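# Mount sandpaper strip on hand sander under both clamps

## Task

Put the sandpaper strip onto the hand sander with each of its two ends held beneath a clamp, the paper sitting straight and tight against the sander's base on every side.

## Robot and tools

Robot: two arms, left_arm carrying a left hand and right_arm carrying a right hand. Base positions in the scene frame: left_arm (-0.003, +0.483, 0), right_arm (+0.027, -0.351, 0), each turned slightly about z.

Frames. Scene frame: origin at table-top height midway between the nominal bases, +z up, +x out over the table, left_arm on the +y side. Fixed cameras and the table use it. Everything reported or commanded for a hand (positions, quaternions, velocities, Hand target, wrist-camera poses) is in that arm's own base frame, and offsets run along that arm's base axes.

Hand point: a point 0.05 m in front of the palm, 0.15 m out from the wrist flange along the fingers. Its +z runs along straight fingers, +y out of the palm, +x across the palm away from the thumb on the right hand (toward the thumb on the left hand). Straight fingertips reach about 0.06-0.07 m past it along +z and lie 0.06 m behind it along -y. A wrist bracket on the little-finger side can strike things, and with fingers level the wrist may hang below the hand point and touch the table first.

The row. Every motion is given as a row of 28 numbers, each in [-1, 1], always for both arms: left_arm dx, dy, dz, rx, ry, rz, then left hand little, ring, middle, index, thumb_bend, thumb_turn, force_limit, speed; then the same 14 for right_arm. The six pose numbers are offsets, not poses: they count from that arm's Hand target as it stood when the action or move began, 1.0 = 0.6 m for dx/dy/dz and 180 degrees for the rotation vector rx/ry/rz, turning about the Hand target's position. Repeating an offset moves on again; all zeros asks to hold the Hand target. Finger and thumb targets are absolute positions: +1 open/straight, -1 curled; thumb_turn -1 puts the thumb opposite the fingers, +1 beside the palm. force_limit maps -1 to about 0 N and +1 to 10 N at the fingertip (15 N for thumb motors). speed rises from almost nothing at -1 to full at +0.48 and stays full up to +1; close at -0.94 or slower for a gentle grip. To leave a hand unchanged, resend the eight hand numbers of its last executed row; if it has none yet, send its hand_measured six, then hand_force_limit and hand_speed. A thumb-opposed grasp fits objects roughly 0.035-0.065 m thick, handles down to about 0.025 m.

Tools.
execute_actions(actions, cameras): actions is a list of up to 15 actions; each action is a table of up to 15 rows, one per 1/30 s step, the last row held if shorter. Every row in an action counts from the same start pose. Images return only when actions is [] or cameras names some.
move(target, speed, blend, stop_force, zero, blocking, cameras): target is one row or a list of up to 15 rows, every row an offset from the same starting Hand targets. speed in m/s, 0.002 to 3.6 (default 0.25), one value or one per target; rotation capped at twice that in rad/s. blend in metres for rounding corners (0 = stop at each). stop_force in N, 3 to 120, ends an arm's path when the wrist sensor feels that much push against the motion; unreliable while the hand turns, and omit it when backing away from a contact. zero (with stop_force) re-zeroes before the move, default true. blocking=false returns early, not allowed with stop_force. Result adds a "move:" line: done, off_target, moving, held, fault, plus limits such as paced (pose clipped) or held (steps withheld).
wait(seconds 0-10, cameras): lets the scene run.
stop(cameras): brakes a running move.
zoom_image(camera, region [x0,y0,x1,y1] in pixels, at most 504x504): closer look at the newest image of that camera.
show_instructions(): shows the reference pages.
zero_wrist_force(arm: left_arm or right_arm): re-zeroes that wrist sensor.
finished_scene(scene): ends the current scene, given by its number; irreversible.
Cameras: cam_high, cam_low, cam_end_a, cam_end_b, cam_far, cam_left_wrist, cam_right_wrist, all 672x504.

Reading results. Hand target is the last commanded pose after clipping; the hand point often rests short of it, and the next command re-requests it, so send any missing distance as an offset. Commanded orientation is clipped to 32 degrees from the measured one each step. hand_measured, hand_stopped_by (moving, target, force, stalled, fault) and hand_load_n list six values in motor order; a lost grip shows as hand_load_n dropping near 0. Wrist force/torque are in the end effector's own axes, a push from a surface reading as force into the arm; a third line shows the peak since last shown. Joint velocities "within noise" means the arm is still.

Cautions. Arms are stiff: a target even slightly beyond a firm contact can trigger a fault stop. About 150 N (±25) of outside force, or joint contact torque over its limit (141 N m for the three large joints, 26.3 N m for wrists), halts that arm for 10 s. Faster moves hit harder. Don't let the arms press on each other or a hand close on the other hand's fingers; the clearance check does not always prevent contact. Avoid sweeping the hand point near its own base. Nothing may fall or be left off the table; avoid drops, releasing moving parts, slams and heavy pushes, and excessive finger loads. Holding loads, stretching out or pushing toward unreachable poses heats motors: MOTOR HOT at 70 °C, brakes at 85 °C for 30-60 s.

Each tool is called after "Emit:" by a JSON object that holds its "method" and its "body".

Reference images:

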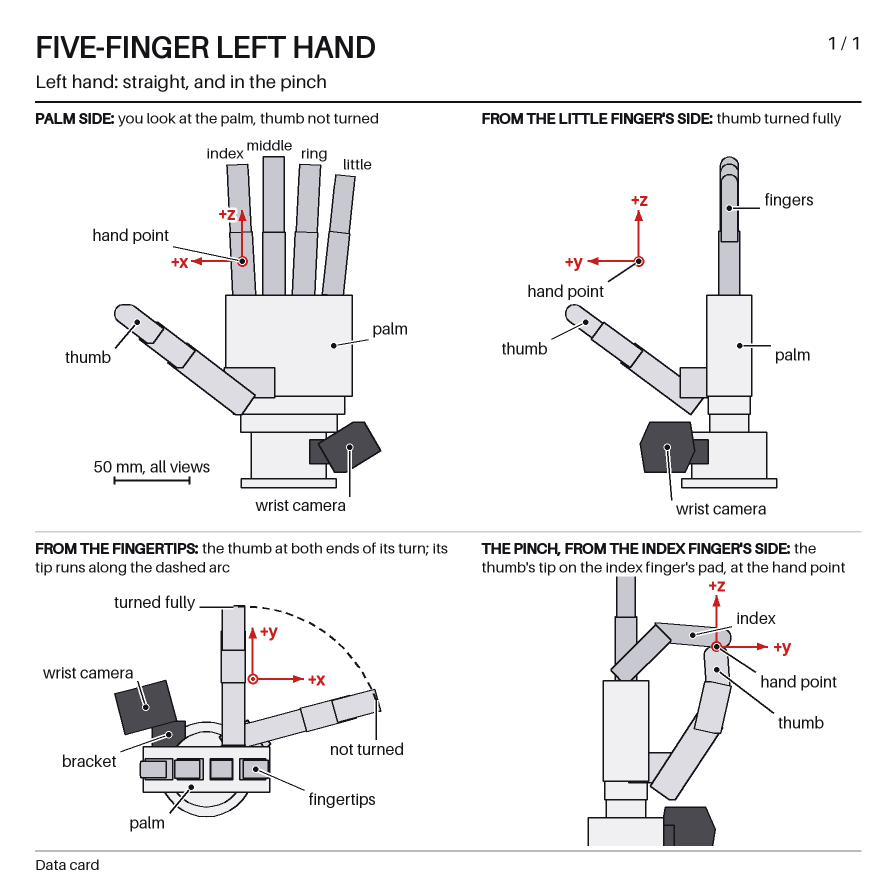

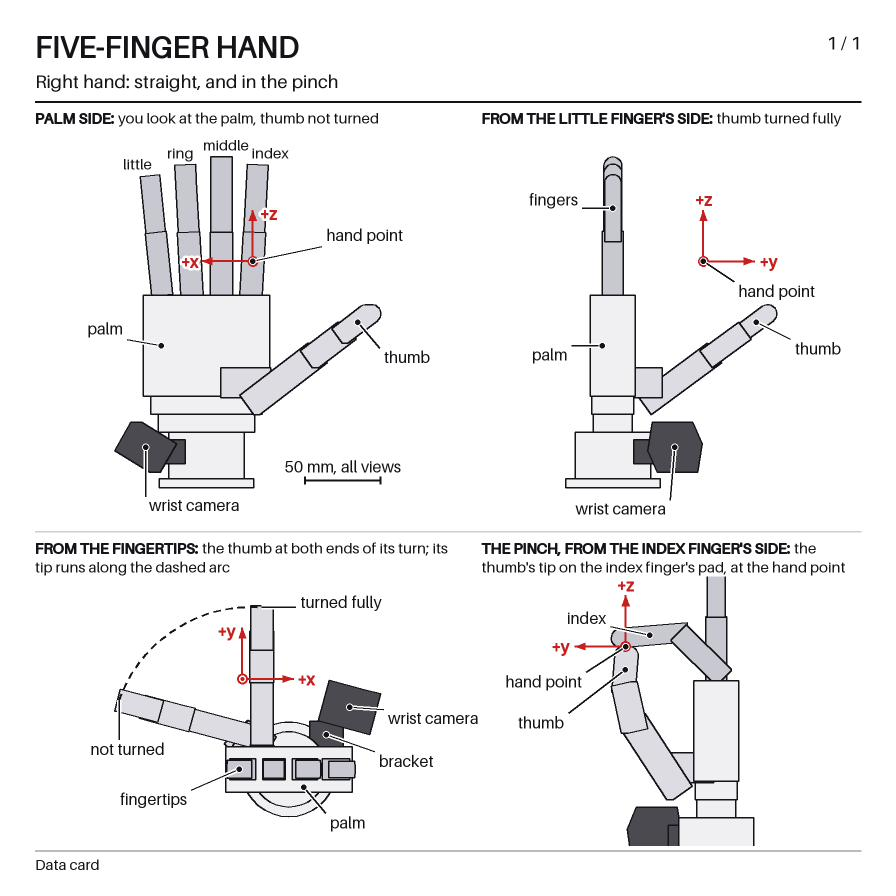

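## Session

Emit:
{"method": "execute_actions", "body": {"actions": [], "cameras": ["all"]}}

Emit:
{"method": "zoom_image", "body": {"camera": "cam_far", "region": [120, 140, 600, 340]}}

Emit:
{"method": "zoom_image", "body": {"camera": "cam_end_b", "region": [290, 70, 530, 300]}}

Emit:
{"method": "zoom_image", "body": {"camera": "cam_end_a", "region": [370, 90, 560, 290]}}

Emit:
{"method": "zoom_image", "body": {"camera": "cam_high", "region": [360, 170, 480, 270]}}

Emit:
{"method": "zoom_image", "body": {"camera": "cam_low", "region": [240, 190, 400, 290]}}

Scene clock: 0.00 s.
left_arm: end_effector_position=(+0.4199, -0.4280, +0.3535) hand_measured=(+1.000, +1.000, +1.000, +1.000, +1.000, +1.000) hand_load_n=(+0.0, +0.0, +0.0, +0.0, +0.0, +0.0) hand_stopped_by=(target, target, target, target, target, target) hand_force_limit=0.00 hand_speed=-0.80 end_effector_quat_wxyz=(-0.184, +0.077, +0.710, -0.675) | right_arm: end_effector_position=(+0.5145, -0.1680, +0.1538) hand_measured=(+1.000, +1.000, +1.000, +1.000, +1.000, +1.000) hand_load_n=(+0.0, +0.0, +0.0, +0.0, +0.0, +0.0) hand_stopped_by=(target, target, target, target, target, target) hand_force_limit=0.00 hand_speed=-0.80 end_effector_quat_wxyz=(-0.302, +0.155, +0.913, -0.228)
Joint positions: left_arm=[3.003 -1.989 -1.251 3.33 0.237 2.896] | right_arm=[-0.401 -0.645 0.884 1.891 2.141 -1.468]
Joint velocities: within noise
Joint torques (N m): no reading
Motor temperatures (°C): left_arm=[23 27 25 28 29 26] | right_arm=[26 24 25 33 28 33]
Wrist force (N): no reading
Wrist torque (N m): no reading
Wrist force, peak (N): no reading
Hand target: left_arm +0.4199, -0.4280, +0.3535; -0.184, +0.077, +0.710, -0.675 | right_arm +0.5145, -0.1680, +0.1538; -0.302, +0.155, +0.913, -0.228
camera_calibration:
cam_left_wrist: T_world_to_cam=[[-0.103329, -0.0158189, 0.994521, -0.307679], [-0.641119, 0.765509, -0.0544352, 0.617971], [-0.760454, -0.643231, -0.0892414, 0.187821], [0, 0, 0, 1]] pos_world=[0.507229, -0.357117, 0.356394]
cam_right_wrist: T_world_to_cam=[[-0.0888152, 0.942335, -0.322672, 0.249845], [0.98316, 0.0309935, -0.1801, -0.470037], [-0.159714, -0.333234, -0.929218, 0.291737], [0, 0, 0, 1]] pos_world=[0.530906, -0.123653, 0.267052]

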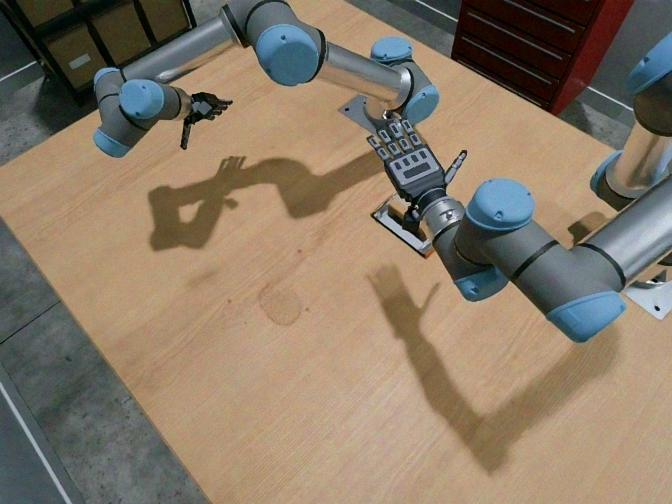

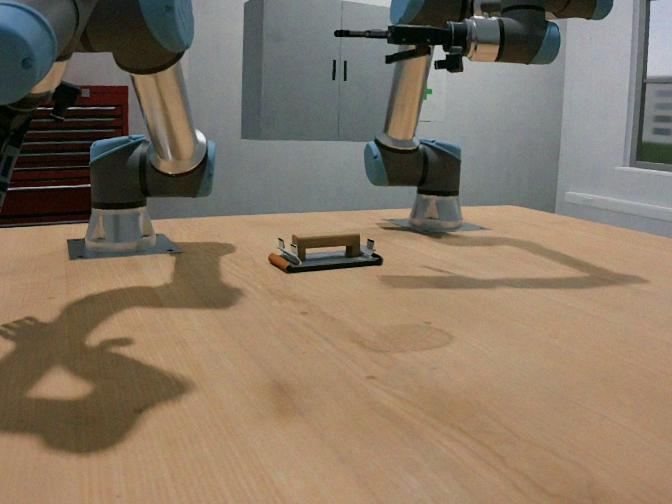

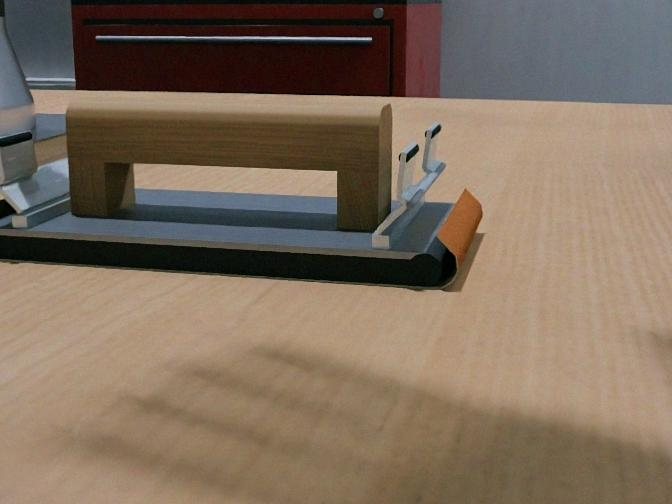

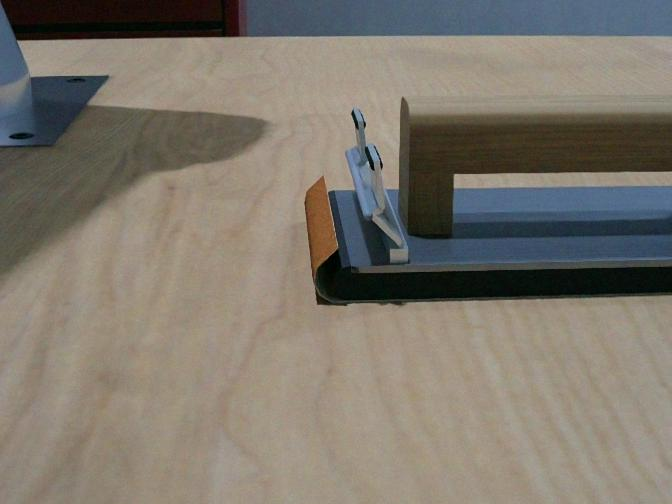

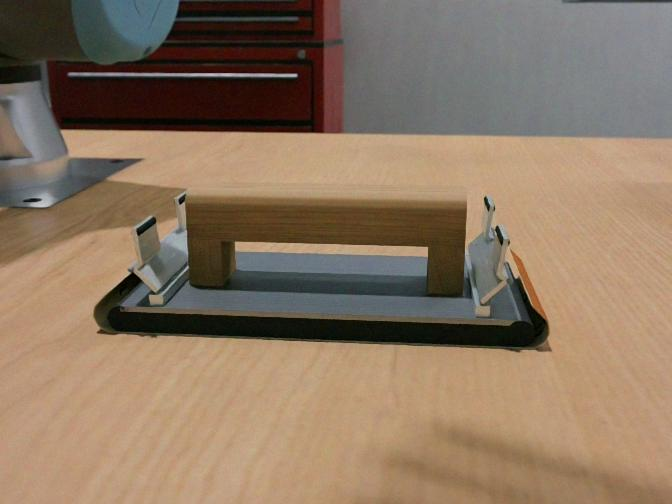

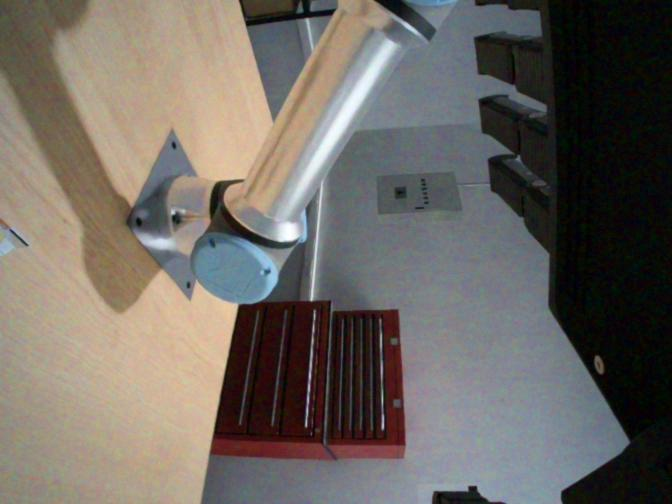

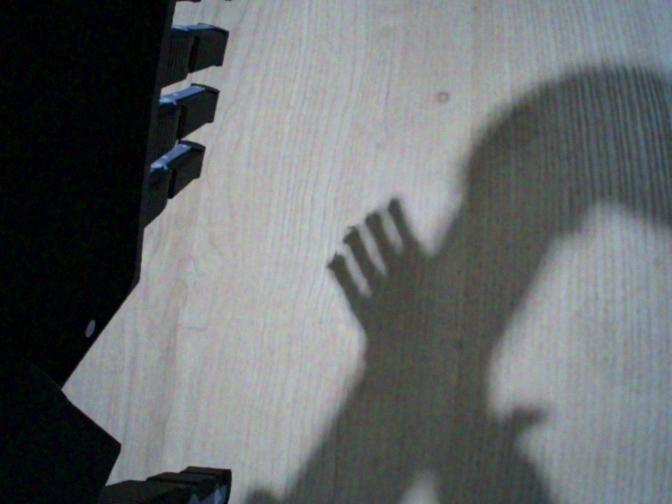

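Scaled by 1.050 from the camera's 672x504 image, which has a finer 960x720 frame.

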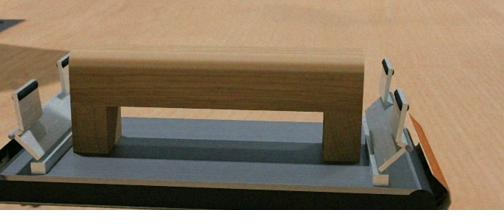

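Scaled by 2.100 from the camera's 672x504 image, which has a finer 960x720 frame.

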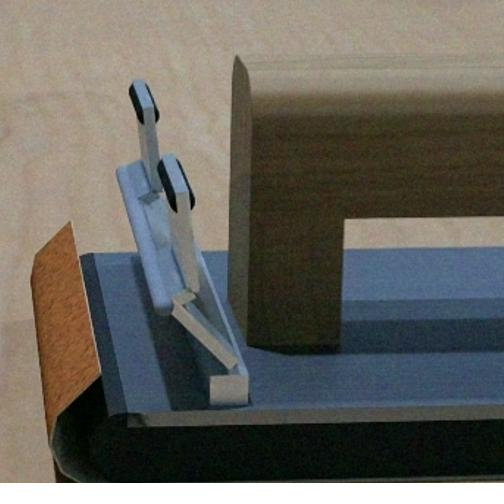

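Scaled by 2.520 from the camera's 672x504 image, which has a finer 960x720 frame.

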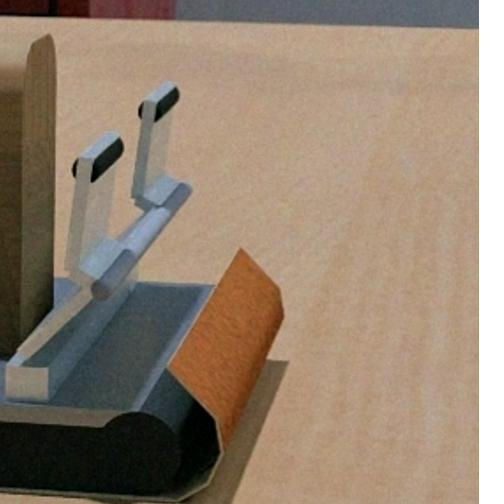

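Scaled by 4.200 from the camera's 672x504 image, which has a finer 960x720 frame.

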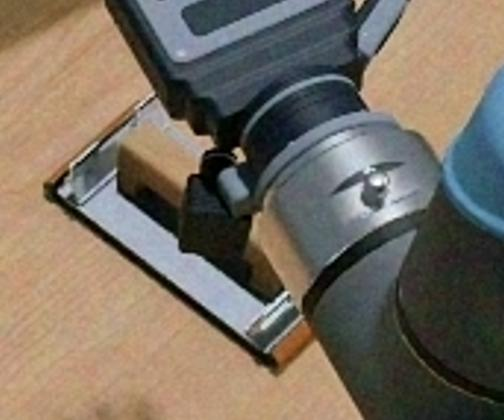

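Scaled by 3.150 from the camera's 672x504 image, which has a finer 960x720 frame.

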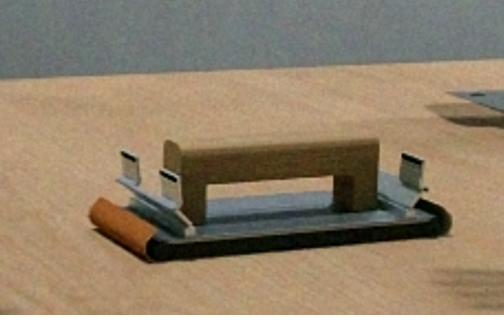

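Emit:
{"method": "move", "body": {"target": [-0.1375, -0.0845, -0.2225, 0.4804, -0.1183, 0.0668, -1, 1, -1, 1, 1, 1, 0, 0, -0.2575, 0.28, 0.1603, -0.1887, 0.1211, -0.8066, -1, -1, -1, 1, 1, 1, 0, 0], "speed": 0.4, "cameras": ["all"]}}

Emit:
{"method": "zoom_image", "body": {"camera": "cam_left_wrist", "region": [130, 40, 540, 290]}}

Emit:
{"method": "zoom_image", "body": {"camera": "cam_right_wrist", "region": [150, 0, 400, 200]}}

Scene clock: 38.03 s.
left_arm: end_effector_position=(+0.3374, -0.4787, +0.2200) hand_measured=(-1.000, +1.000, -1.000, +1.000, +1.000, +1.000) hand_load_n=(+0.0, +0.0, +0.0, +0.0, +0.0, +0.0) hand_stopped_by=(target, target, target, target, target, target) hand_force_limit=0.00 hand_speed=0.00 end_effector_quat_wxyz=(+0.000, -0.025, +1.000, +0.000) | right_arm: end_effector_position=(+0.3600, +0.0000, +0.2500) hand_measured=(-1.000, -1.000, -1.000, +1.000, +1.000, +1.000) hand_load_n=(+0.0, +0.0, +0.0, +0.0, +0.0, +0.0) hand_stopped_by=(target, target, target, target, target, target) hand_force_limit=0.00 hand_speed=0.00 end_effector_quat_wxyz=(-0.383, +0.924, -0.005, +0.004)
Joint positions: left_arm=[2.381 -1.95 -1.416 4.936 1.572 0.76] | right_arm=[-0.664 -1.3 1.703 1.711 0.972 0.746]
Joint torques (N m): left_arm=[-11.88 30.32 33.84 1 1.66 -2.2] | right_arm=[4.69 -43.13 -6.92 1.03 -3.02 2.57]
Wrist force (N): left_arm=[-0.9 -0.4 -0.6] | right_arm=[0.9 0.6 -0.4]
Wrist torque (N m): left_arm=[0.21 0.28 0.18] | right_arm=[0.16 -0.08 -0.13]
Wrist force, peak (N): left_arm=[0.3 -1.0 -0.8] | right_arm=[1.0 0.4 -0.7]
Hand target: left_arm +0.3374, -0.4787, +0.2200; +0.000, -0.025, +1.000, +0.000 | right_arm +0.3600, +0.0000, +0.2500; -0.383, +0.924, -0.005, +0.004
Off the commanded pose: left_arm 0.000 m, 0 deg | right_arm 0.000 m, 0 deg.
move: done
camera_calibration:
cam_left_wrist: T_world_to_cam=[[-0.197887, -0.979699, -0.0321058, -0.38798], [-0.864387, 0.158962, 0.477039, 0.264622], [-0.462251, 0.122152, -0.878295, 0.519931], [0, 0, 0, 1]] pos_world=[0.392299, -0.485679, 0.317962]
cam_right_wrist: T_world_to_cam=[[0.30212, -0.688792, -0.659006, 0.0521379], [-0.836967, -0.522574, 0.162488, 0.263648], [-0.4563, 0.502476, -0.734376, 0.470413], [0, 0, 0, 1]] pos_world=[0.419563, -0.0626832, 0.33698]

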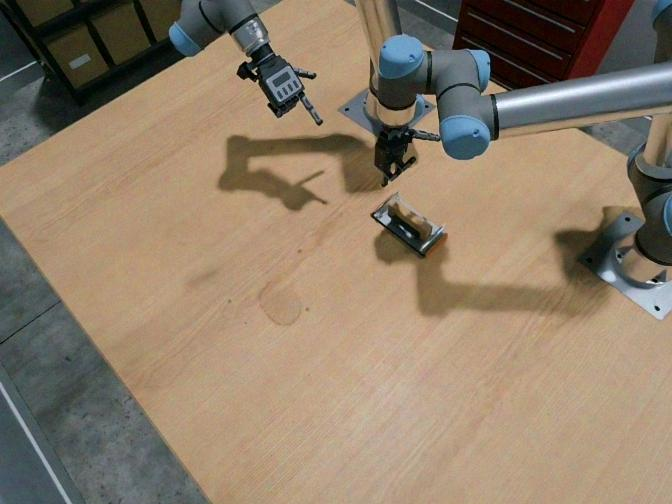

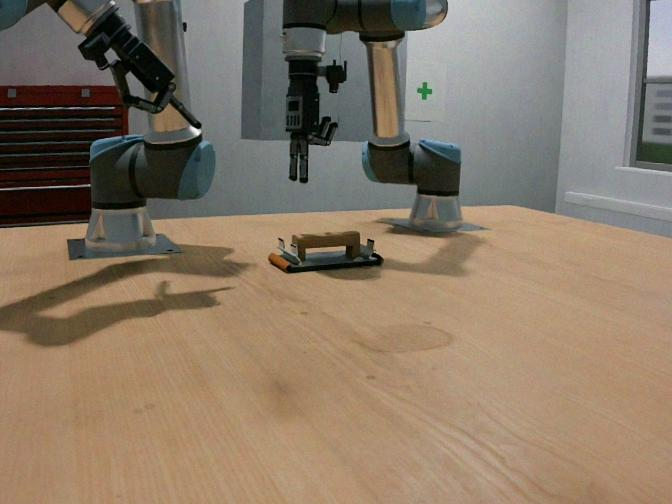

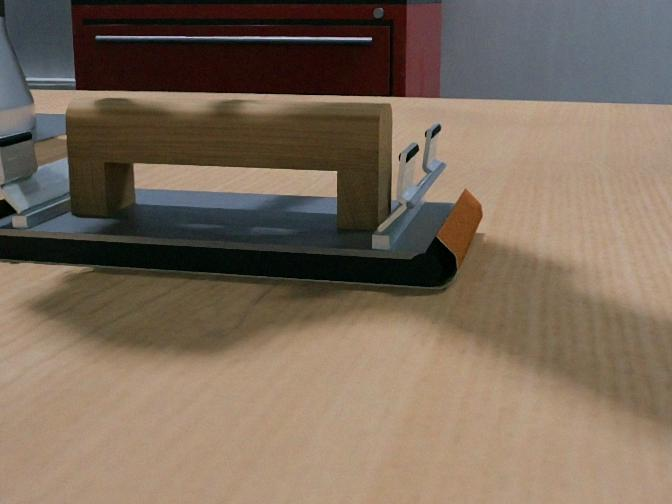

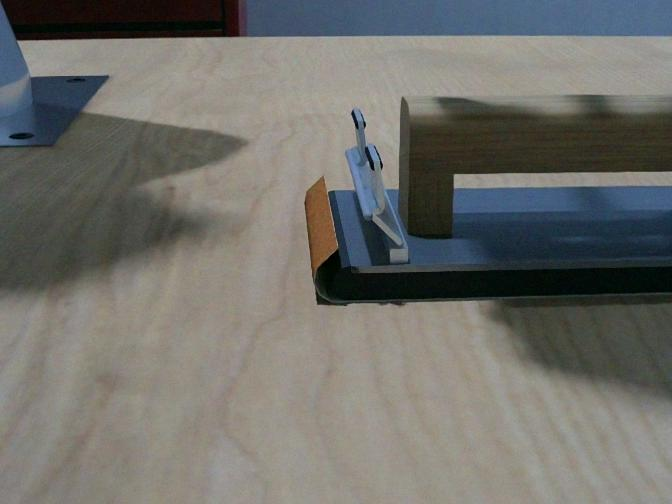

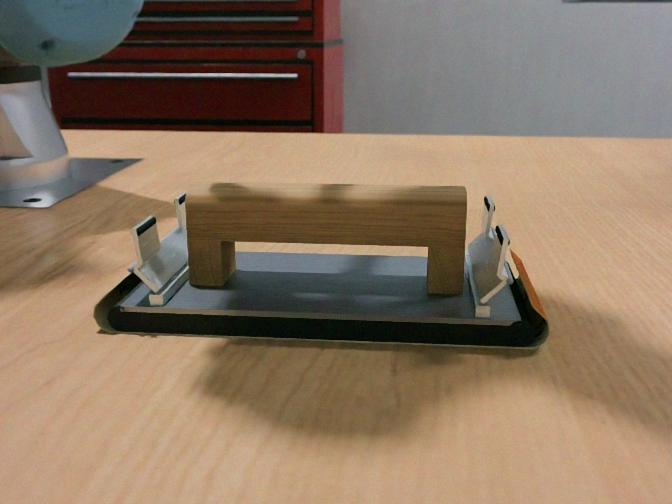

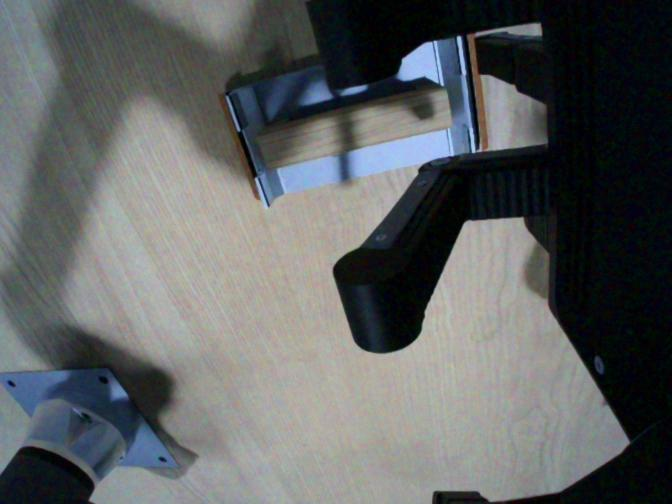

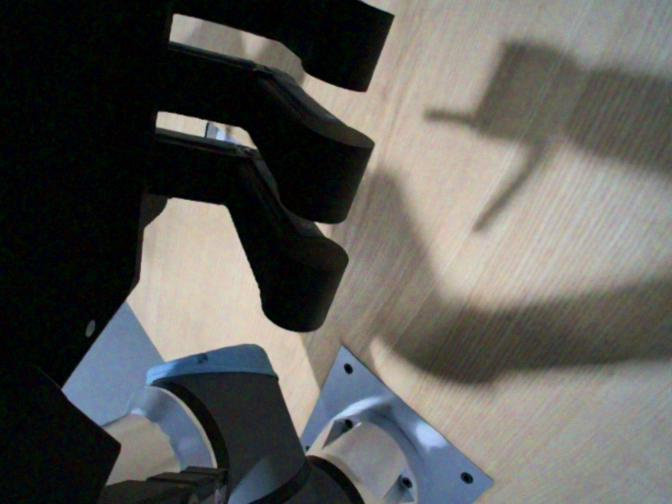

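Scaled by 1.229 from the camera's 672x504 image, which has a finer 960x720 frame.

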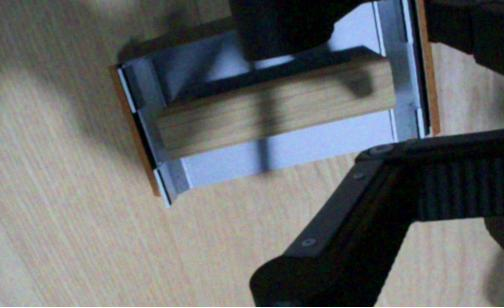

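Scaled by 2.016 from the camera's 672x504 image, which has a finer 960x720 frame.

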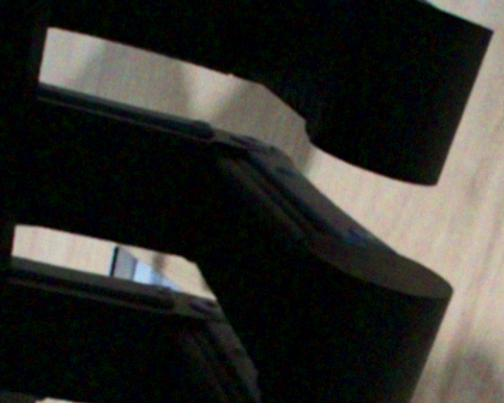

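Emit:
{"method": "move", "body": {"target": [-0.0152, 0.0028, -0.1317, 0, 0, 0, -1, 1, -1, 1, 1, 1, 0, 0, -0.0972, 0.1965, -0.3167, 0, 0, 0, -1, -1, -1, 1, 1, 1, 0, 0], "speed": 0.2, "cameras": ["cam_far", "cam_end_b", "cam_low", "cam_end_a", "cam_left_wrist", "cam_right_wrist"]}}

Emit:
{"method": "zoom_image", "body": {"camera": "cam_end_b", "region": [200, 40, 450, 320]}}

Emit:
{"method": "zoom_image", "body": {"camera": "cam_far", "region": [20, 120, 260, 350]}}

Emit:
{"method": "zoom_image", "body": {"camera": "cam_low", "region": [240, 180, 360, 290]}}

Emit:
{"method": "zoom_image", "body": {"camera": "cam_left_wrist", "region": [130, 40, 540, 290]}}

Scene clock: 61.70 s.
left_arm: end_effector_position=(+0.3283, -0.4771, +0.1410) hand_measured=(-1.000, +1.000, -1.000, +1.000, +1.000, +1.000) hand_load_n=(+0.0, +0.0, +0.0, +0.0, +0.0, +0.0) hand_stopped_by=(target, target, target, target, target, target) hand_force_limit=0.00 hand_speed=0.00 end_effector_quat_wxyz=(+0.000, -0.025, +1.000, +0.000) | right_arm: end_effector_position=(+0.3017, +0.1179, +0.0600) hand_measured=(-1.000, -1.000, -1.000, +1.000, +1.000, +1.000) hand_load_n=(+0.0, +0.0, +0.0, +0.0, +0.0, +0.0) hand_stopped_by=(target, target, target, target, target, target) hand_force_limit=0.00 hand_speed=0.00 end_effector_quat_wxyz=(-0.383, +0.924, -0.005, +0.004)
Joint positions: left_arm=[2.373 -1.994 -1.565 5.129 1.572 0.752] | right_arm=[-0.466 -1.181 2.117 1.046 0.881 0.966]
Joint torques (N m): left_arm=[-11.2 30.91 11.97 4.03 0.57 -2.2] | right_arm=[6.63 -13.74 -1.39 0.9 -2.89 2.5]
Wrist force (N): left_arm=[0.1 -0.2 -1.1] | right_arm=[0.9 0.7 -0.4]
Wrist torque (N m): left_arm=[0.25 0.09 0.27] | right_arm=[0.18 -0.11 -0.09]
Wrist force, peak (N): left_arm=[-0.3 -0.4 -1.2] | right_arm=[1.2 0.2 -1.3]
Hand target: left_arm +0.3283, -0.4771, +0.1410; +0.000, -0.025, +1.000, +0.000 | right_arm +0.3017, +0.1179, +0.0599; -0.383, +0.924, -0.005, +0.004
Off the commanded pose: left_arm 0.000 m, 0 deg | right_arm 0.000 m, 0 deg.
move: done
camera_calibration:
cam_left_wrist: T_world_to_cam=[[-0.197893, -0.97969, -0.0323243, -0.390593], [-0.864393, 0.158863, 0.477062, 0.294121], [-0.462238, 0.122348, -0.878275, 0.446218], [0, 0, 0, 1]] pos_world=[0.383199, -0.483979, 0.238962]
cam_right_wrist: T_world_to_cam=[[0.301923, -0.688913, -0.65897, 0.0258869], [-0.837038, -0.522412, 0.162641, 0.307316], [-0.456299, 0.502478, -0.734375, 0.24511], [0, 0, 0, 1]] pos_world=[0.361263, 0.0552166, 0.14708]
Images, in order (width x height): cam_low 672x504, cam_end_a 672x504, cam_end_b 672x504, cam_far 672x504, cam_left_wrist 672x504, cam_right_wrist 672x504.

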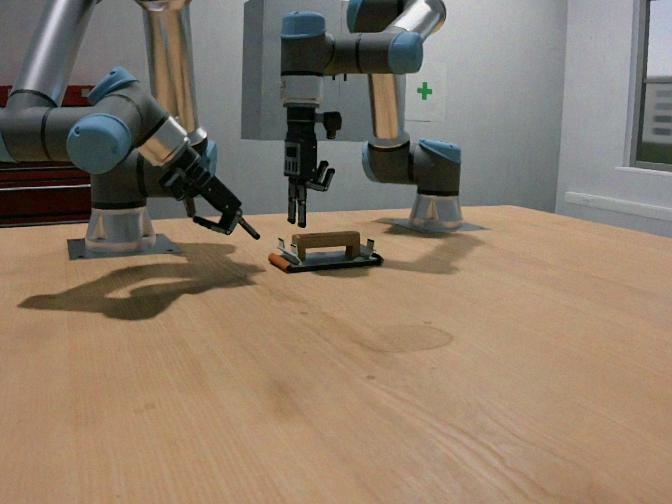

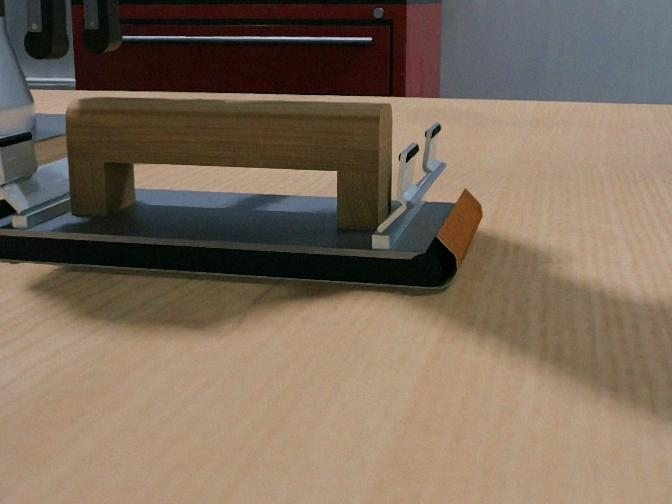

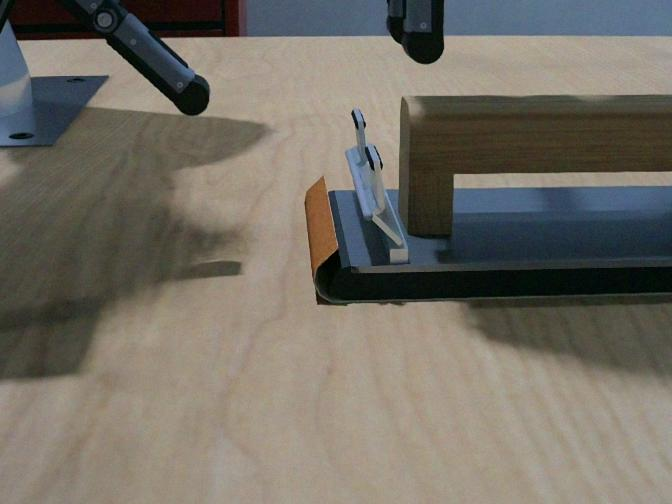

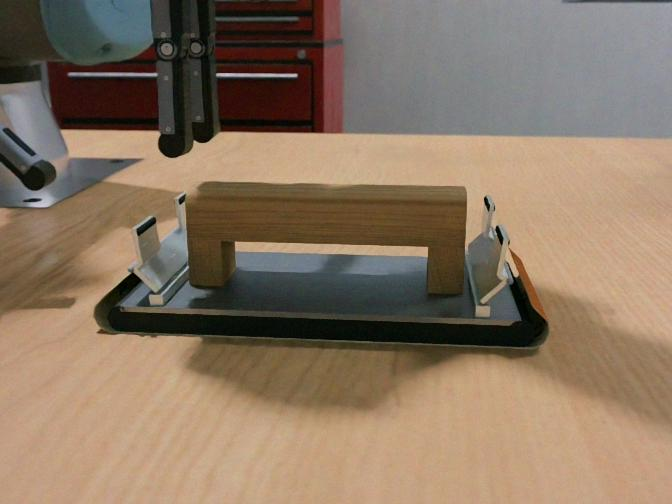

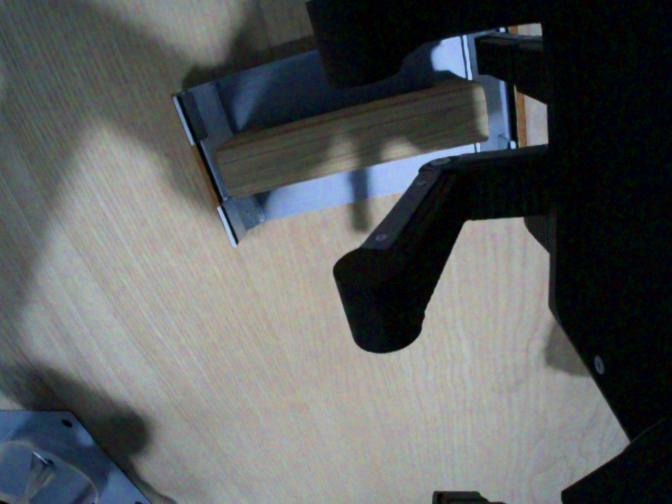

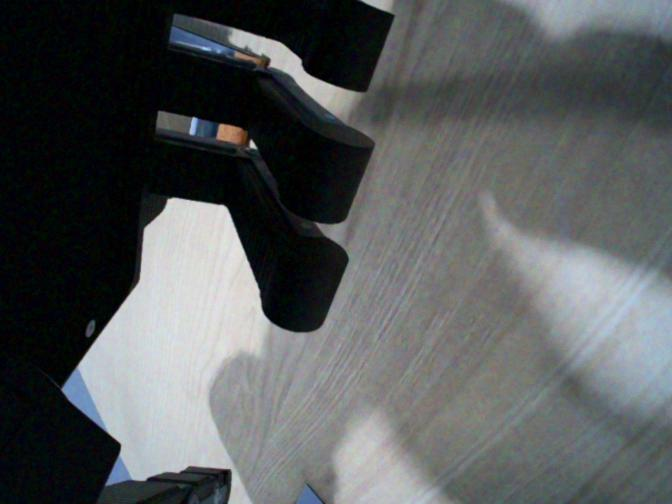

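Scaled by 1.800 from the camera's 672x504 image, which has a finer 960x720 frame.

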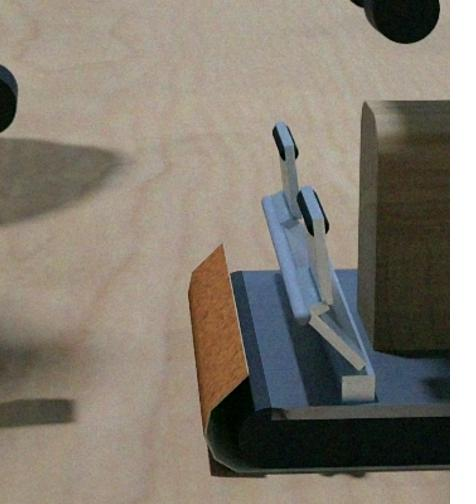

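Scaled by 2.100 from the camera's 672x504 image, which has a finer 960x720 frame.

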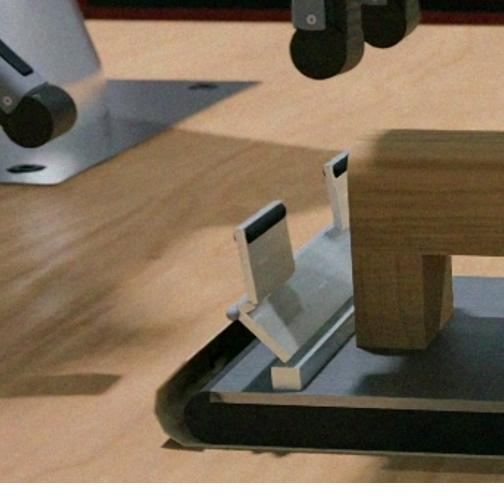

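Scaled by 4.200 from the camera's 672x504 image, which has a finer 960x720 frame.

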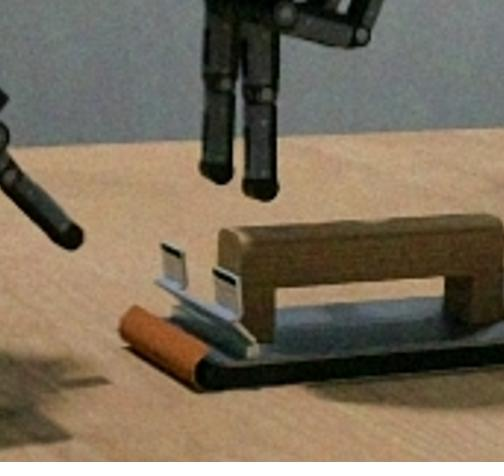

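Scaled by 1.229 from the camera's 672x504 image, which has a finer 960x720 frame.

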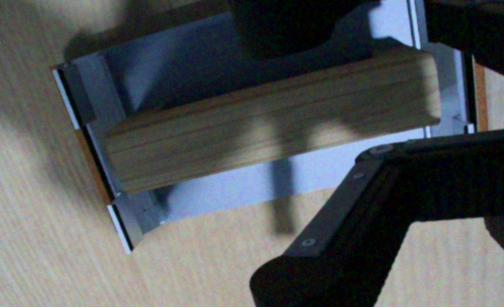

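Emit:
{"method": "zoom_image", "body": {"camera": "cam_end_a", "region": [340, 170, 500, 310]}}

Emit:
{"method": "zoom_image", "body": {"camera": "cam_end_b", "region": [290, 160, 440, 320]}}

Emit:
{"method": "zoom_image", "body": {"camera": "cam_far", "region": [80, 270, 330, 370]}}

Emit:
{"method": "zoom_image", "body": {"camera": "cam_far", "region": [330, 220, 580, 370]}}

Emit:
{"method": "zoom_image", "body": {"camera": "cam_left_wrist", "region": [150, 60, 350, 270]}}

Emit:
{"method": "zoom_image", "body": {"camera": "cam_low", "region": [262, 220, 392, 280]}}

Scaled by 3.150 from the camera's 672x504 image, which has a finer 960x720 frame.

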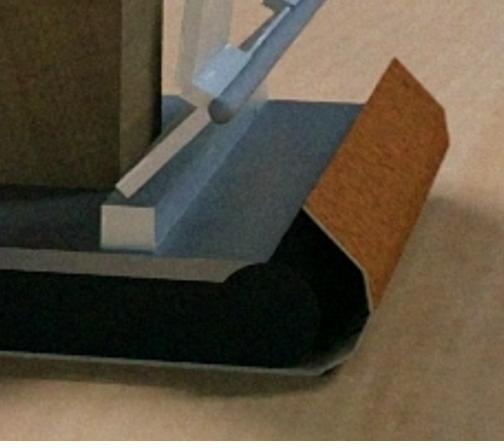

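Scaled by 3.150 from the camera's 672x504 image, which has a finer 960x720 frame.

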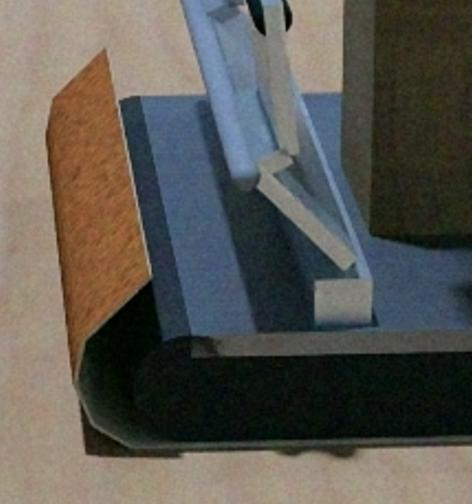

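Scaled by 2.016 from the camera's 672x504 image, which has a finer 960x720 frame.

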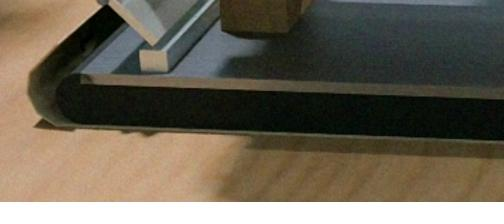

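Scaled by 2.016 from the camera's 672x504 image, which has a finer 960x720 frame.

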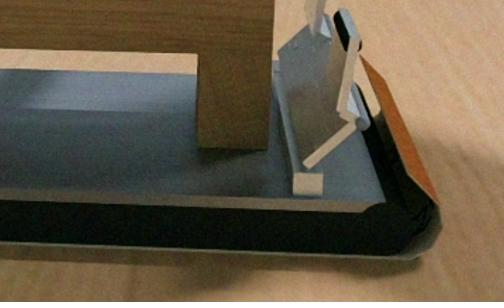

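Scaled by 2.400 from the camera's 672x504 image, which has a finer 960x720 frame.

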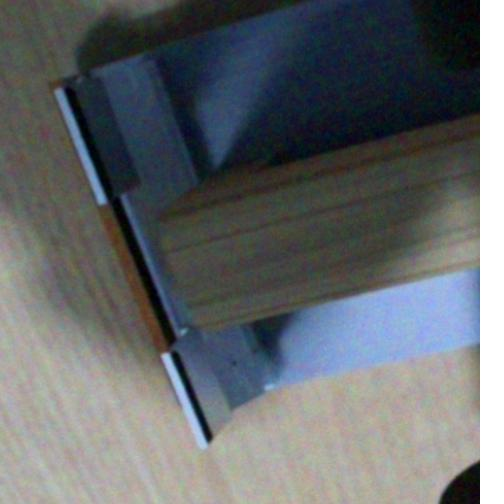

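Scaled by 3.877 from the camera's 672x504 image, which has a finer 960x720 frame.

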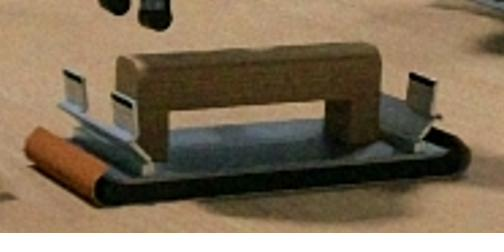

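Emit:
{"method": "zoom_image", "body": {"camera": "cam_left_wrist", "region": [160, 25, 330, 115]}}

Emit:
{"method": "zoom_image", "body": {"camera": "cam_left_wrist", "region": [430, 10, 560, 170]}}

Emit:
{"method": "zoom_image", "body": {"camera": "cam_left_wrist", "region": [200, 150, 440, 260]}}

Emit:
{"method": "zoom_image", "body": {"camera": "cam_end_a", "region": [0, 220, 200, 290]}}

Emit:
{"method": "zoom_image", "body": {"camera": "cam_end_b", "region": [430, 250, 672, 320]}}

Scaled by 2.965 from the camera's 672x504 image, which has a finer 960x720 frame.

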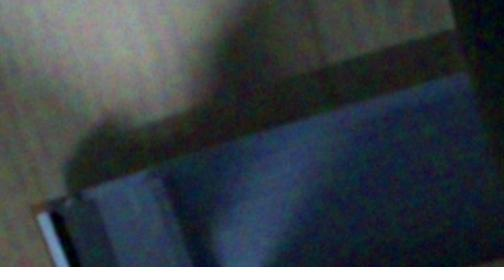

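Scaled by 3.150 from the camera's 672x504 image, which has a finer 960x720 frame.

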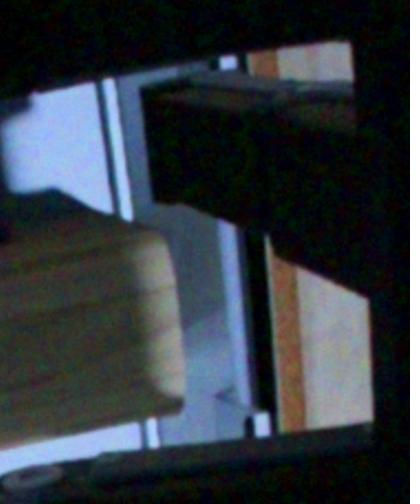

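Scaled by 2.100 from the camera's 672x504 image, which has a finer 960x720 frame.

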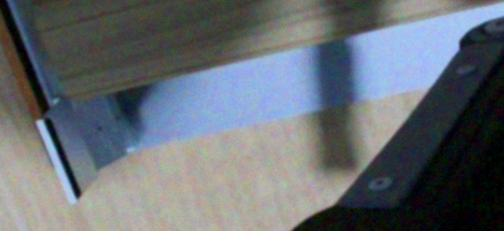

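Scaled by 2.520 from the camera's 672x504 image, which has a finer 960x720 frame.

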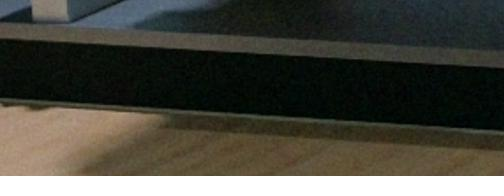

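Scaled by 2.083 from the camera's 672x504 image, which has a finer 960x720 frame.

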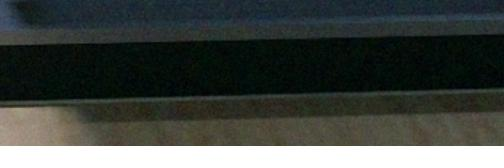

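Emit:
{"method": "move", "body": {"target": [-0.005, -0.0002, 0, 0, 0, 0, -1, 1, -1, 1, 1, 1, 0, 0, -0.0042, 0.045, -0.0888, 0, 0, 0, -1, -1, -1, 1, 1, 1, 0, 0], "speed": 0.08}}

Emit:
{"method": "move", "body": {"target": [0, 0, 0, 0, 0, 0, -1, 1, -1, 1, 1, 1, 0, 0, 0.0002, 0.0193, 0, 0, 0, 0, -1, -1, -1, 1, 1, 1, 0, 0], "speed": 0.015, "stop_force": 5.5, "cameras": ["cam_far", "cam_end_b", "cam_low"]}}

Emit:
{"method": "zoom_image", "body": {"camera": "cam_end_b", "region": [260, 130, 430, 320]}}

Emit:
{"method": "zoom_image", "body": {"camera": "cam_far", "region": [60, 180, 240, 350]}}

Scene clock: 136.93 s.
left_arm: end_effector_position=(+0.3253, -0.4772, +0.1410) hand_measured=(-1.000, +1.000, -1.000, +1.000, +1.000, +1.000) hand_load_n=(+0.0, +0.0, +0.0, +0.0, +0.0, +0.0) hand_stopped_by=(target, target, target, target, target, target) hand_force_limit=0.00 hand_speed=0.00 end_effector_quat_wxyz=(+0.000, -0.025, +1.000, +0.000) | right_arm: end_effector_position=(+0.2991, +0.1449, +0.0067) hand_measured=(-1.000, -1.000, -1.000, +1.000, +1.000, +1.000) hand_load_n=(+0.0, +0.0, +0.0, +0.0, +0.0, +0.0) hand_stopped_by=(target, target, target, target, target, target) hand_force_limit=0.00 hand_speed=0.00 end_effector_quat_wxyz=(-0.383, +0.924, -0.005, +0.004)
Joint positions: left_arm=[2.369 -1.99 -1.57 5.131 1.572 0.749] | right_arm=[-0.388 -1.071 2.137 0.854 0.852 1.062]
Joint torques (N m): left_arm=[-11.32 47.92 11.53 3.94 -1.05 -2.2] | right_arm=[6.37 -16.54 -14.74 0.75 -2.85 2.63]
Wrist force (N): left_arm=[-0.3 -0.5 -1.2] | right_arm=[0.8 0.4 -0.5]
Wrist torque (N m): left_arm=[0.20 0.16 0.25] | right_arm=[0.13 -0.04 -0.12]
Wrist force, peak (N): left_arm=[-0.3 -0.3 -1.4] | right_arm=[1.2 0.8 -0.3]
Hand target: left_arm +0.3253, -0.4772, +0.1410; +0.000, -0.025, +1.000, +0.000 | right_arm +0.2992, +0.1449, +0.0067; -0.383, +0.924, -0.005, +0.004
Off the commanded pose: left_arm 0.000 m, 0 deg | right_arm 0.000 m, 0 deg.
move: done

Scene clock: 138.67 s.
left_arm: end_effector_position=(+0.3253, -0.4772, +0.1410) hand_measured=(-1.000, +1.000, -1.000, +1.000, +1.000, +1.000) hand_load_n=(+0.0, +0.0, +0.0, +0.0, +0.0, +0.0) hand_stopped_by=(target, target, target, target, target, target) hand_force_limit=0.00 hand_speed=0.00 end_effector_quat_wxyz=(+0.000, -0.025, +1.000, +0.000) | right_arm: end_effector_position=(+0.2993, +0.1565, +0.0067) hand_measured=(-1.000, -1.000, -1.000, +1.000, +1.000, +1.000) hand_load_n=(+0.0, +0.0, +0.5, +0.0, +0.0, +0.0) hand_stopped_by=(target, target, target, target, target, target) hand_force_limit=0.00 hand_speed=0.00 end_effector_quat_wxyz=(-0.383, +0.924, -0.005, +0.004)
Joint positions: left_arm=[2.369 -1.99 -1.57 5.131 1.572 0.749] | right_arm=[-0.352 -1.075 2.132 0.833 0.84 1.108]
Joint torques (N m): left_arm=[-11.11 47.61 11.6 3.95 -0.95 -2.21] | right_arm=[6.57 -42.7 -16.94 0.6 -3.15 2.56]
Wrist force (N): left_arm=[0.1 -0.4 -1.0] | right_arm=[0.8 0.1 -1.7]
Wrist torque (N m): left_arm=[0.21 0.11 0.27] | right_arm=[0.16 -0.07 -0.11]
Wrist force, peak (N): left_arm=[-0.4 -0.6 -1.4] | right_arm=[0.7 0.1 -2.1]
Hand target: left_arm +0.3253, -0.4772, +0.1410; +0.000, -0.025, +1.000, +0.000 | right_arm +0.2993, +0.1565, +0.0067; -0.383, +0.924, -0.005, +0.004
Off the commanded pose: left_arm 0.000 m, 0 deg | right_arm 0.000 m, 0 deg.
move: done
Images, in order (width x height): cam_low 672x504, cam_end_b 672x504, cam_far 672x504.

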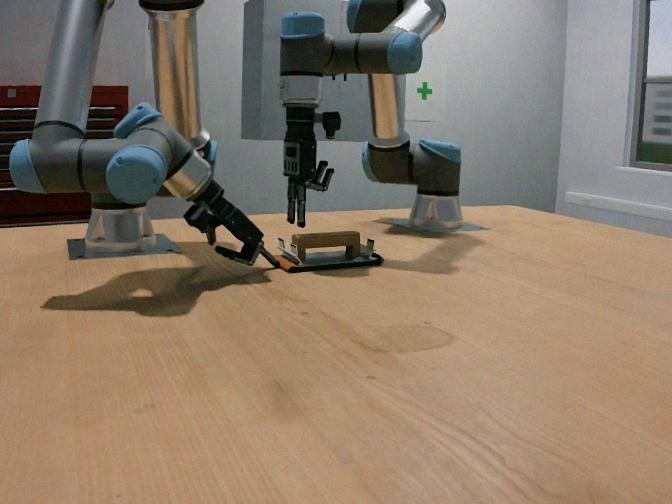

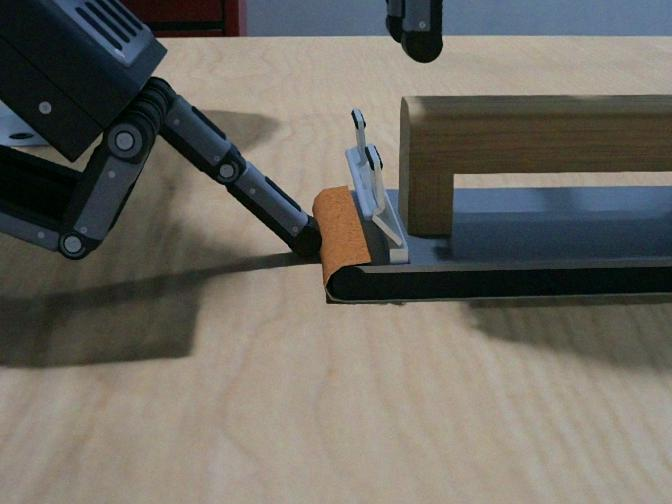

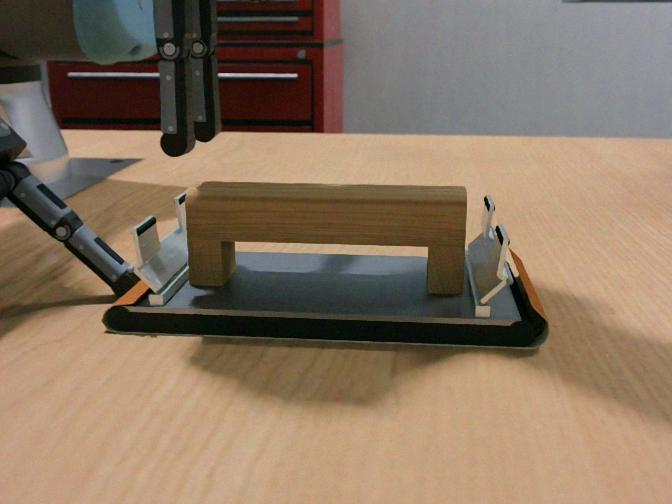

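Scaled by 2.653 from the camera's 672x504 image, which has a finer 960x720 frame.

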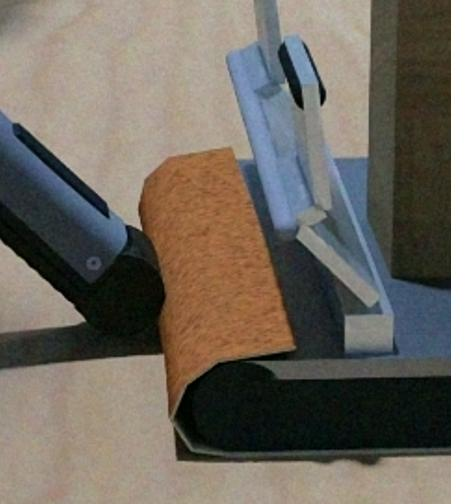

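Scaled by 2.800 from the camera's 672x504 image, which has a finer 960x720 frame.

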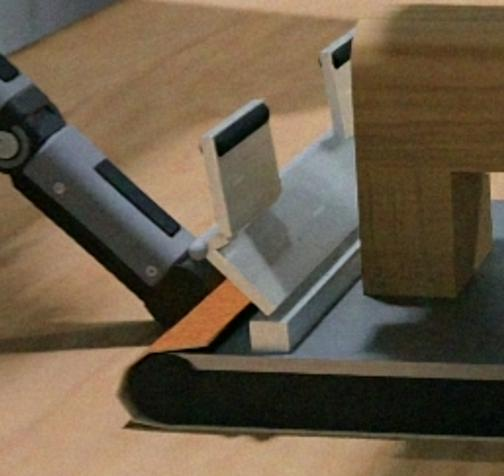

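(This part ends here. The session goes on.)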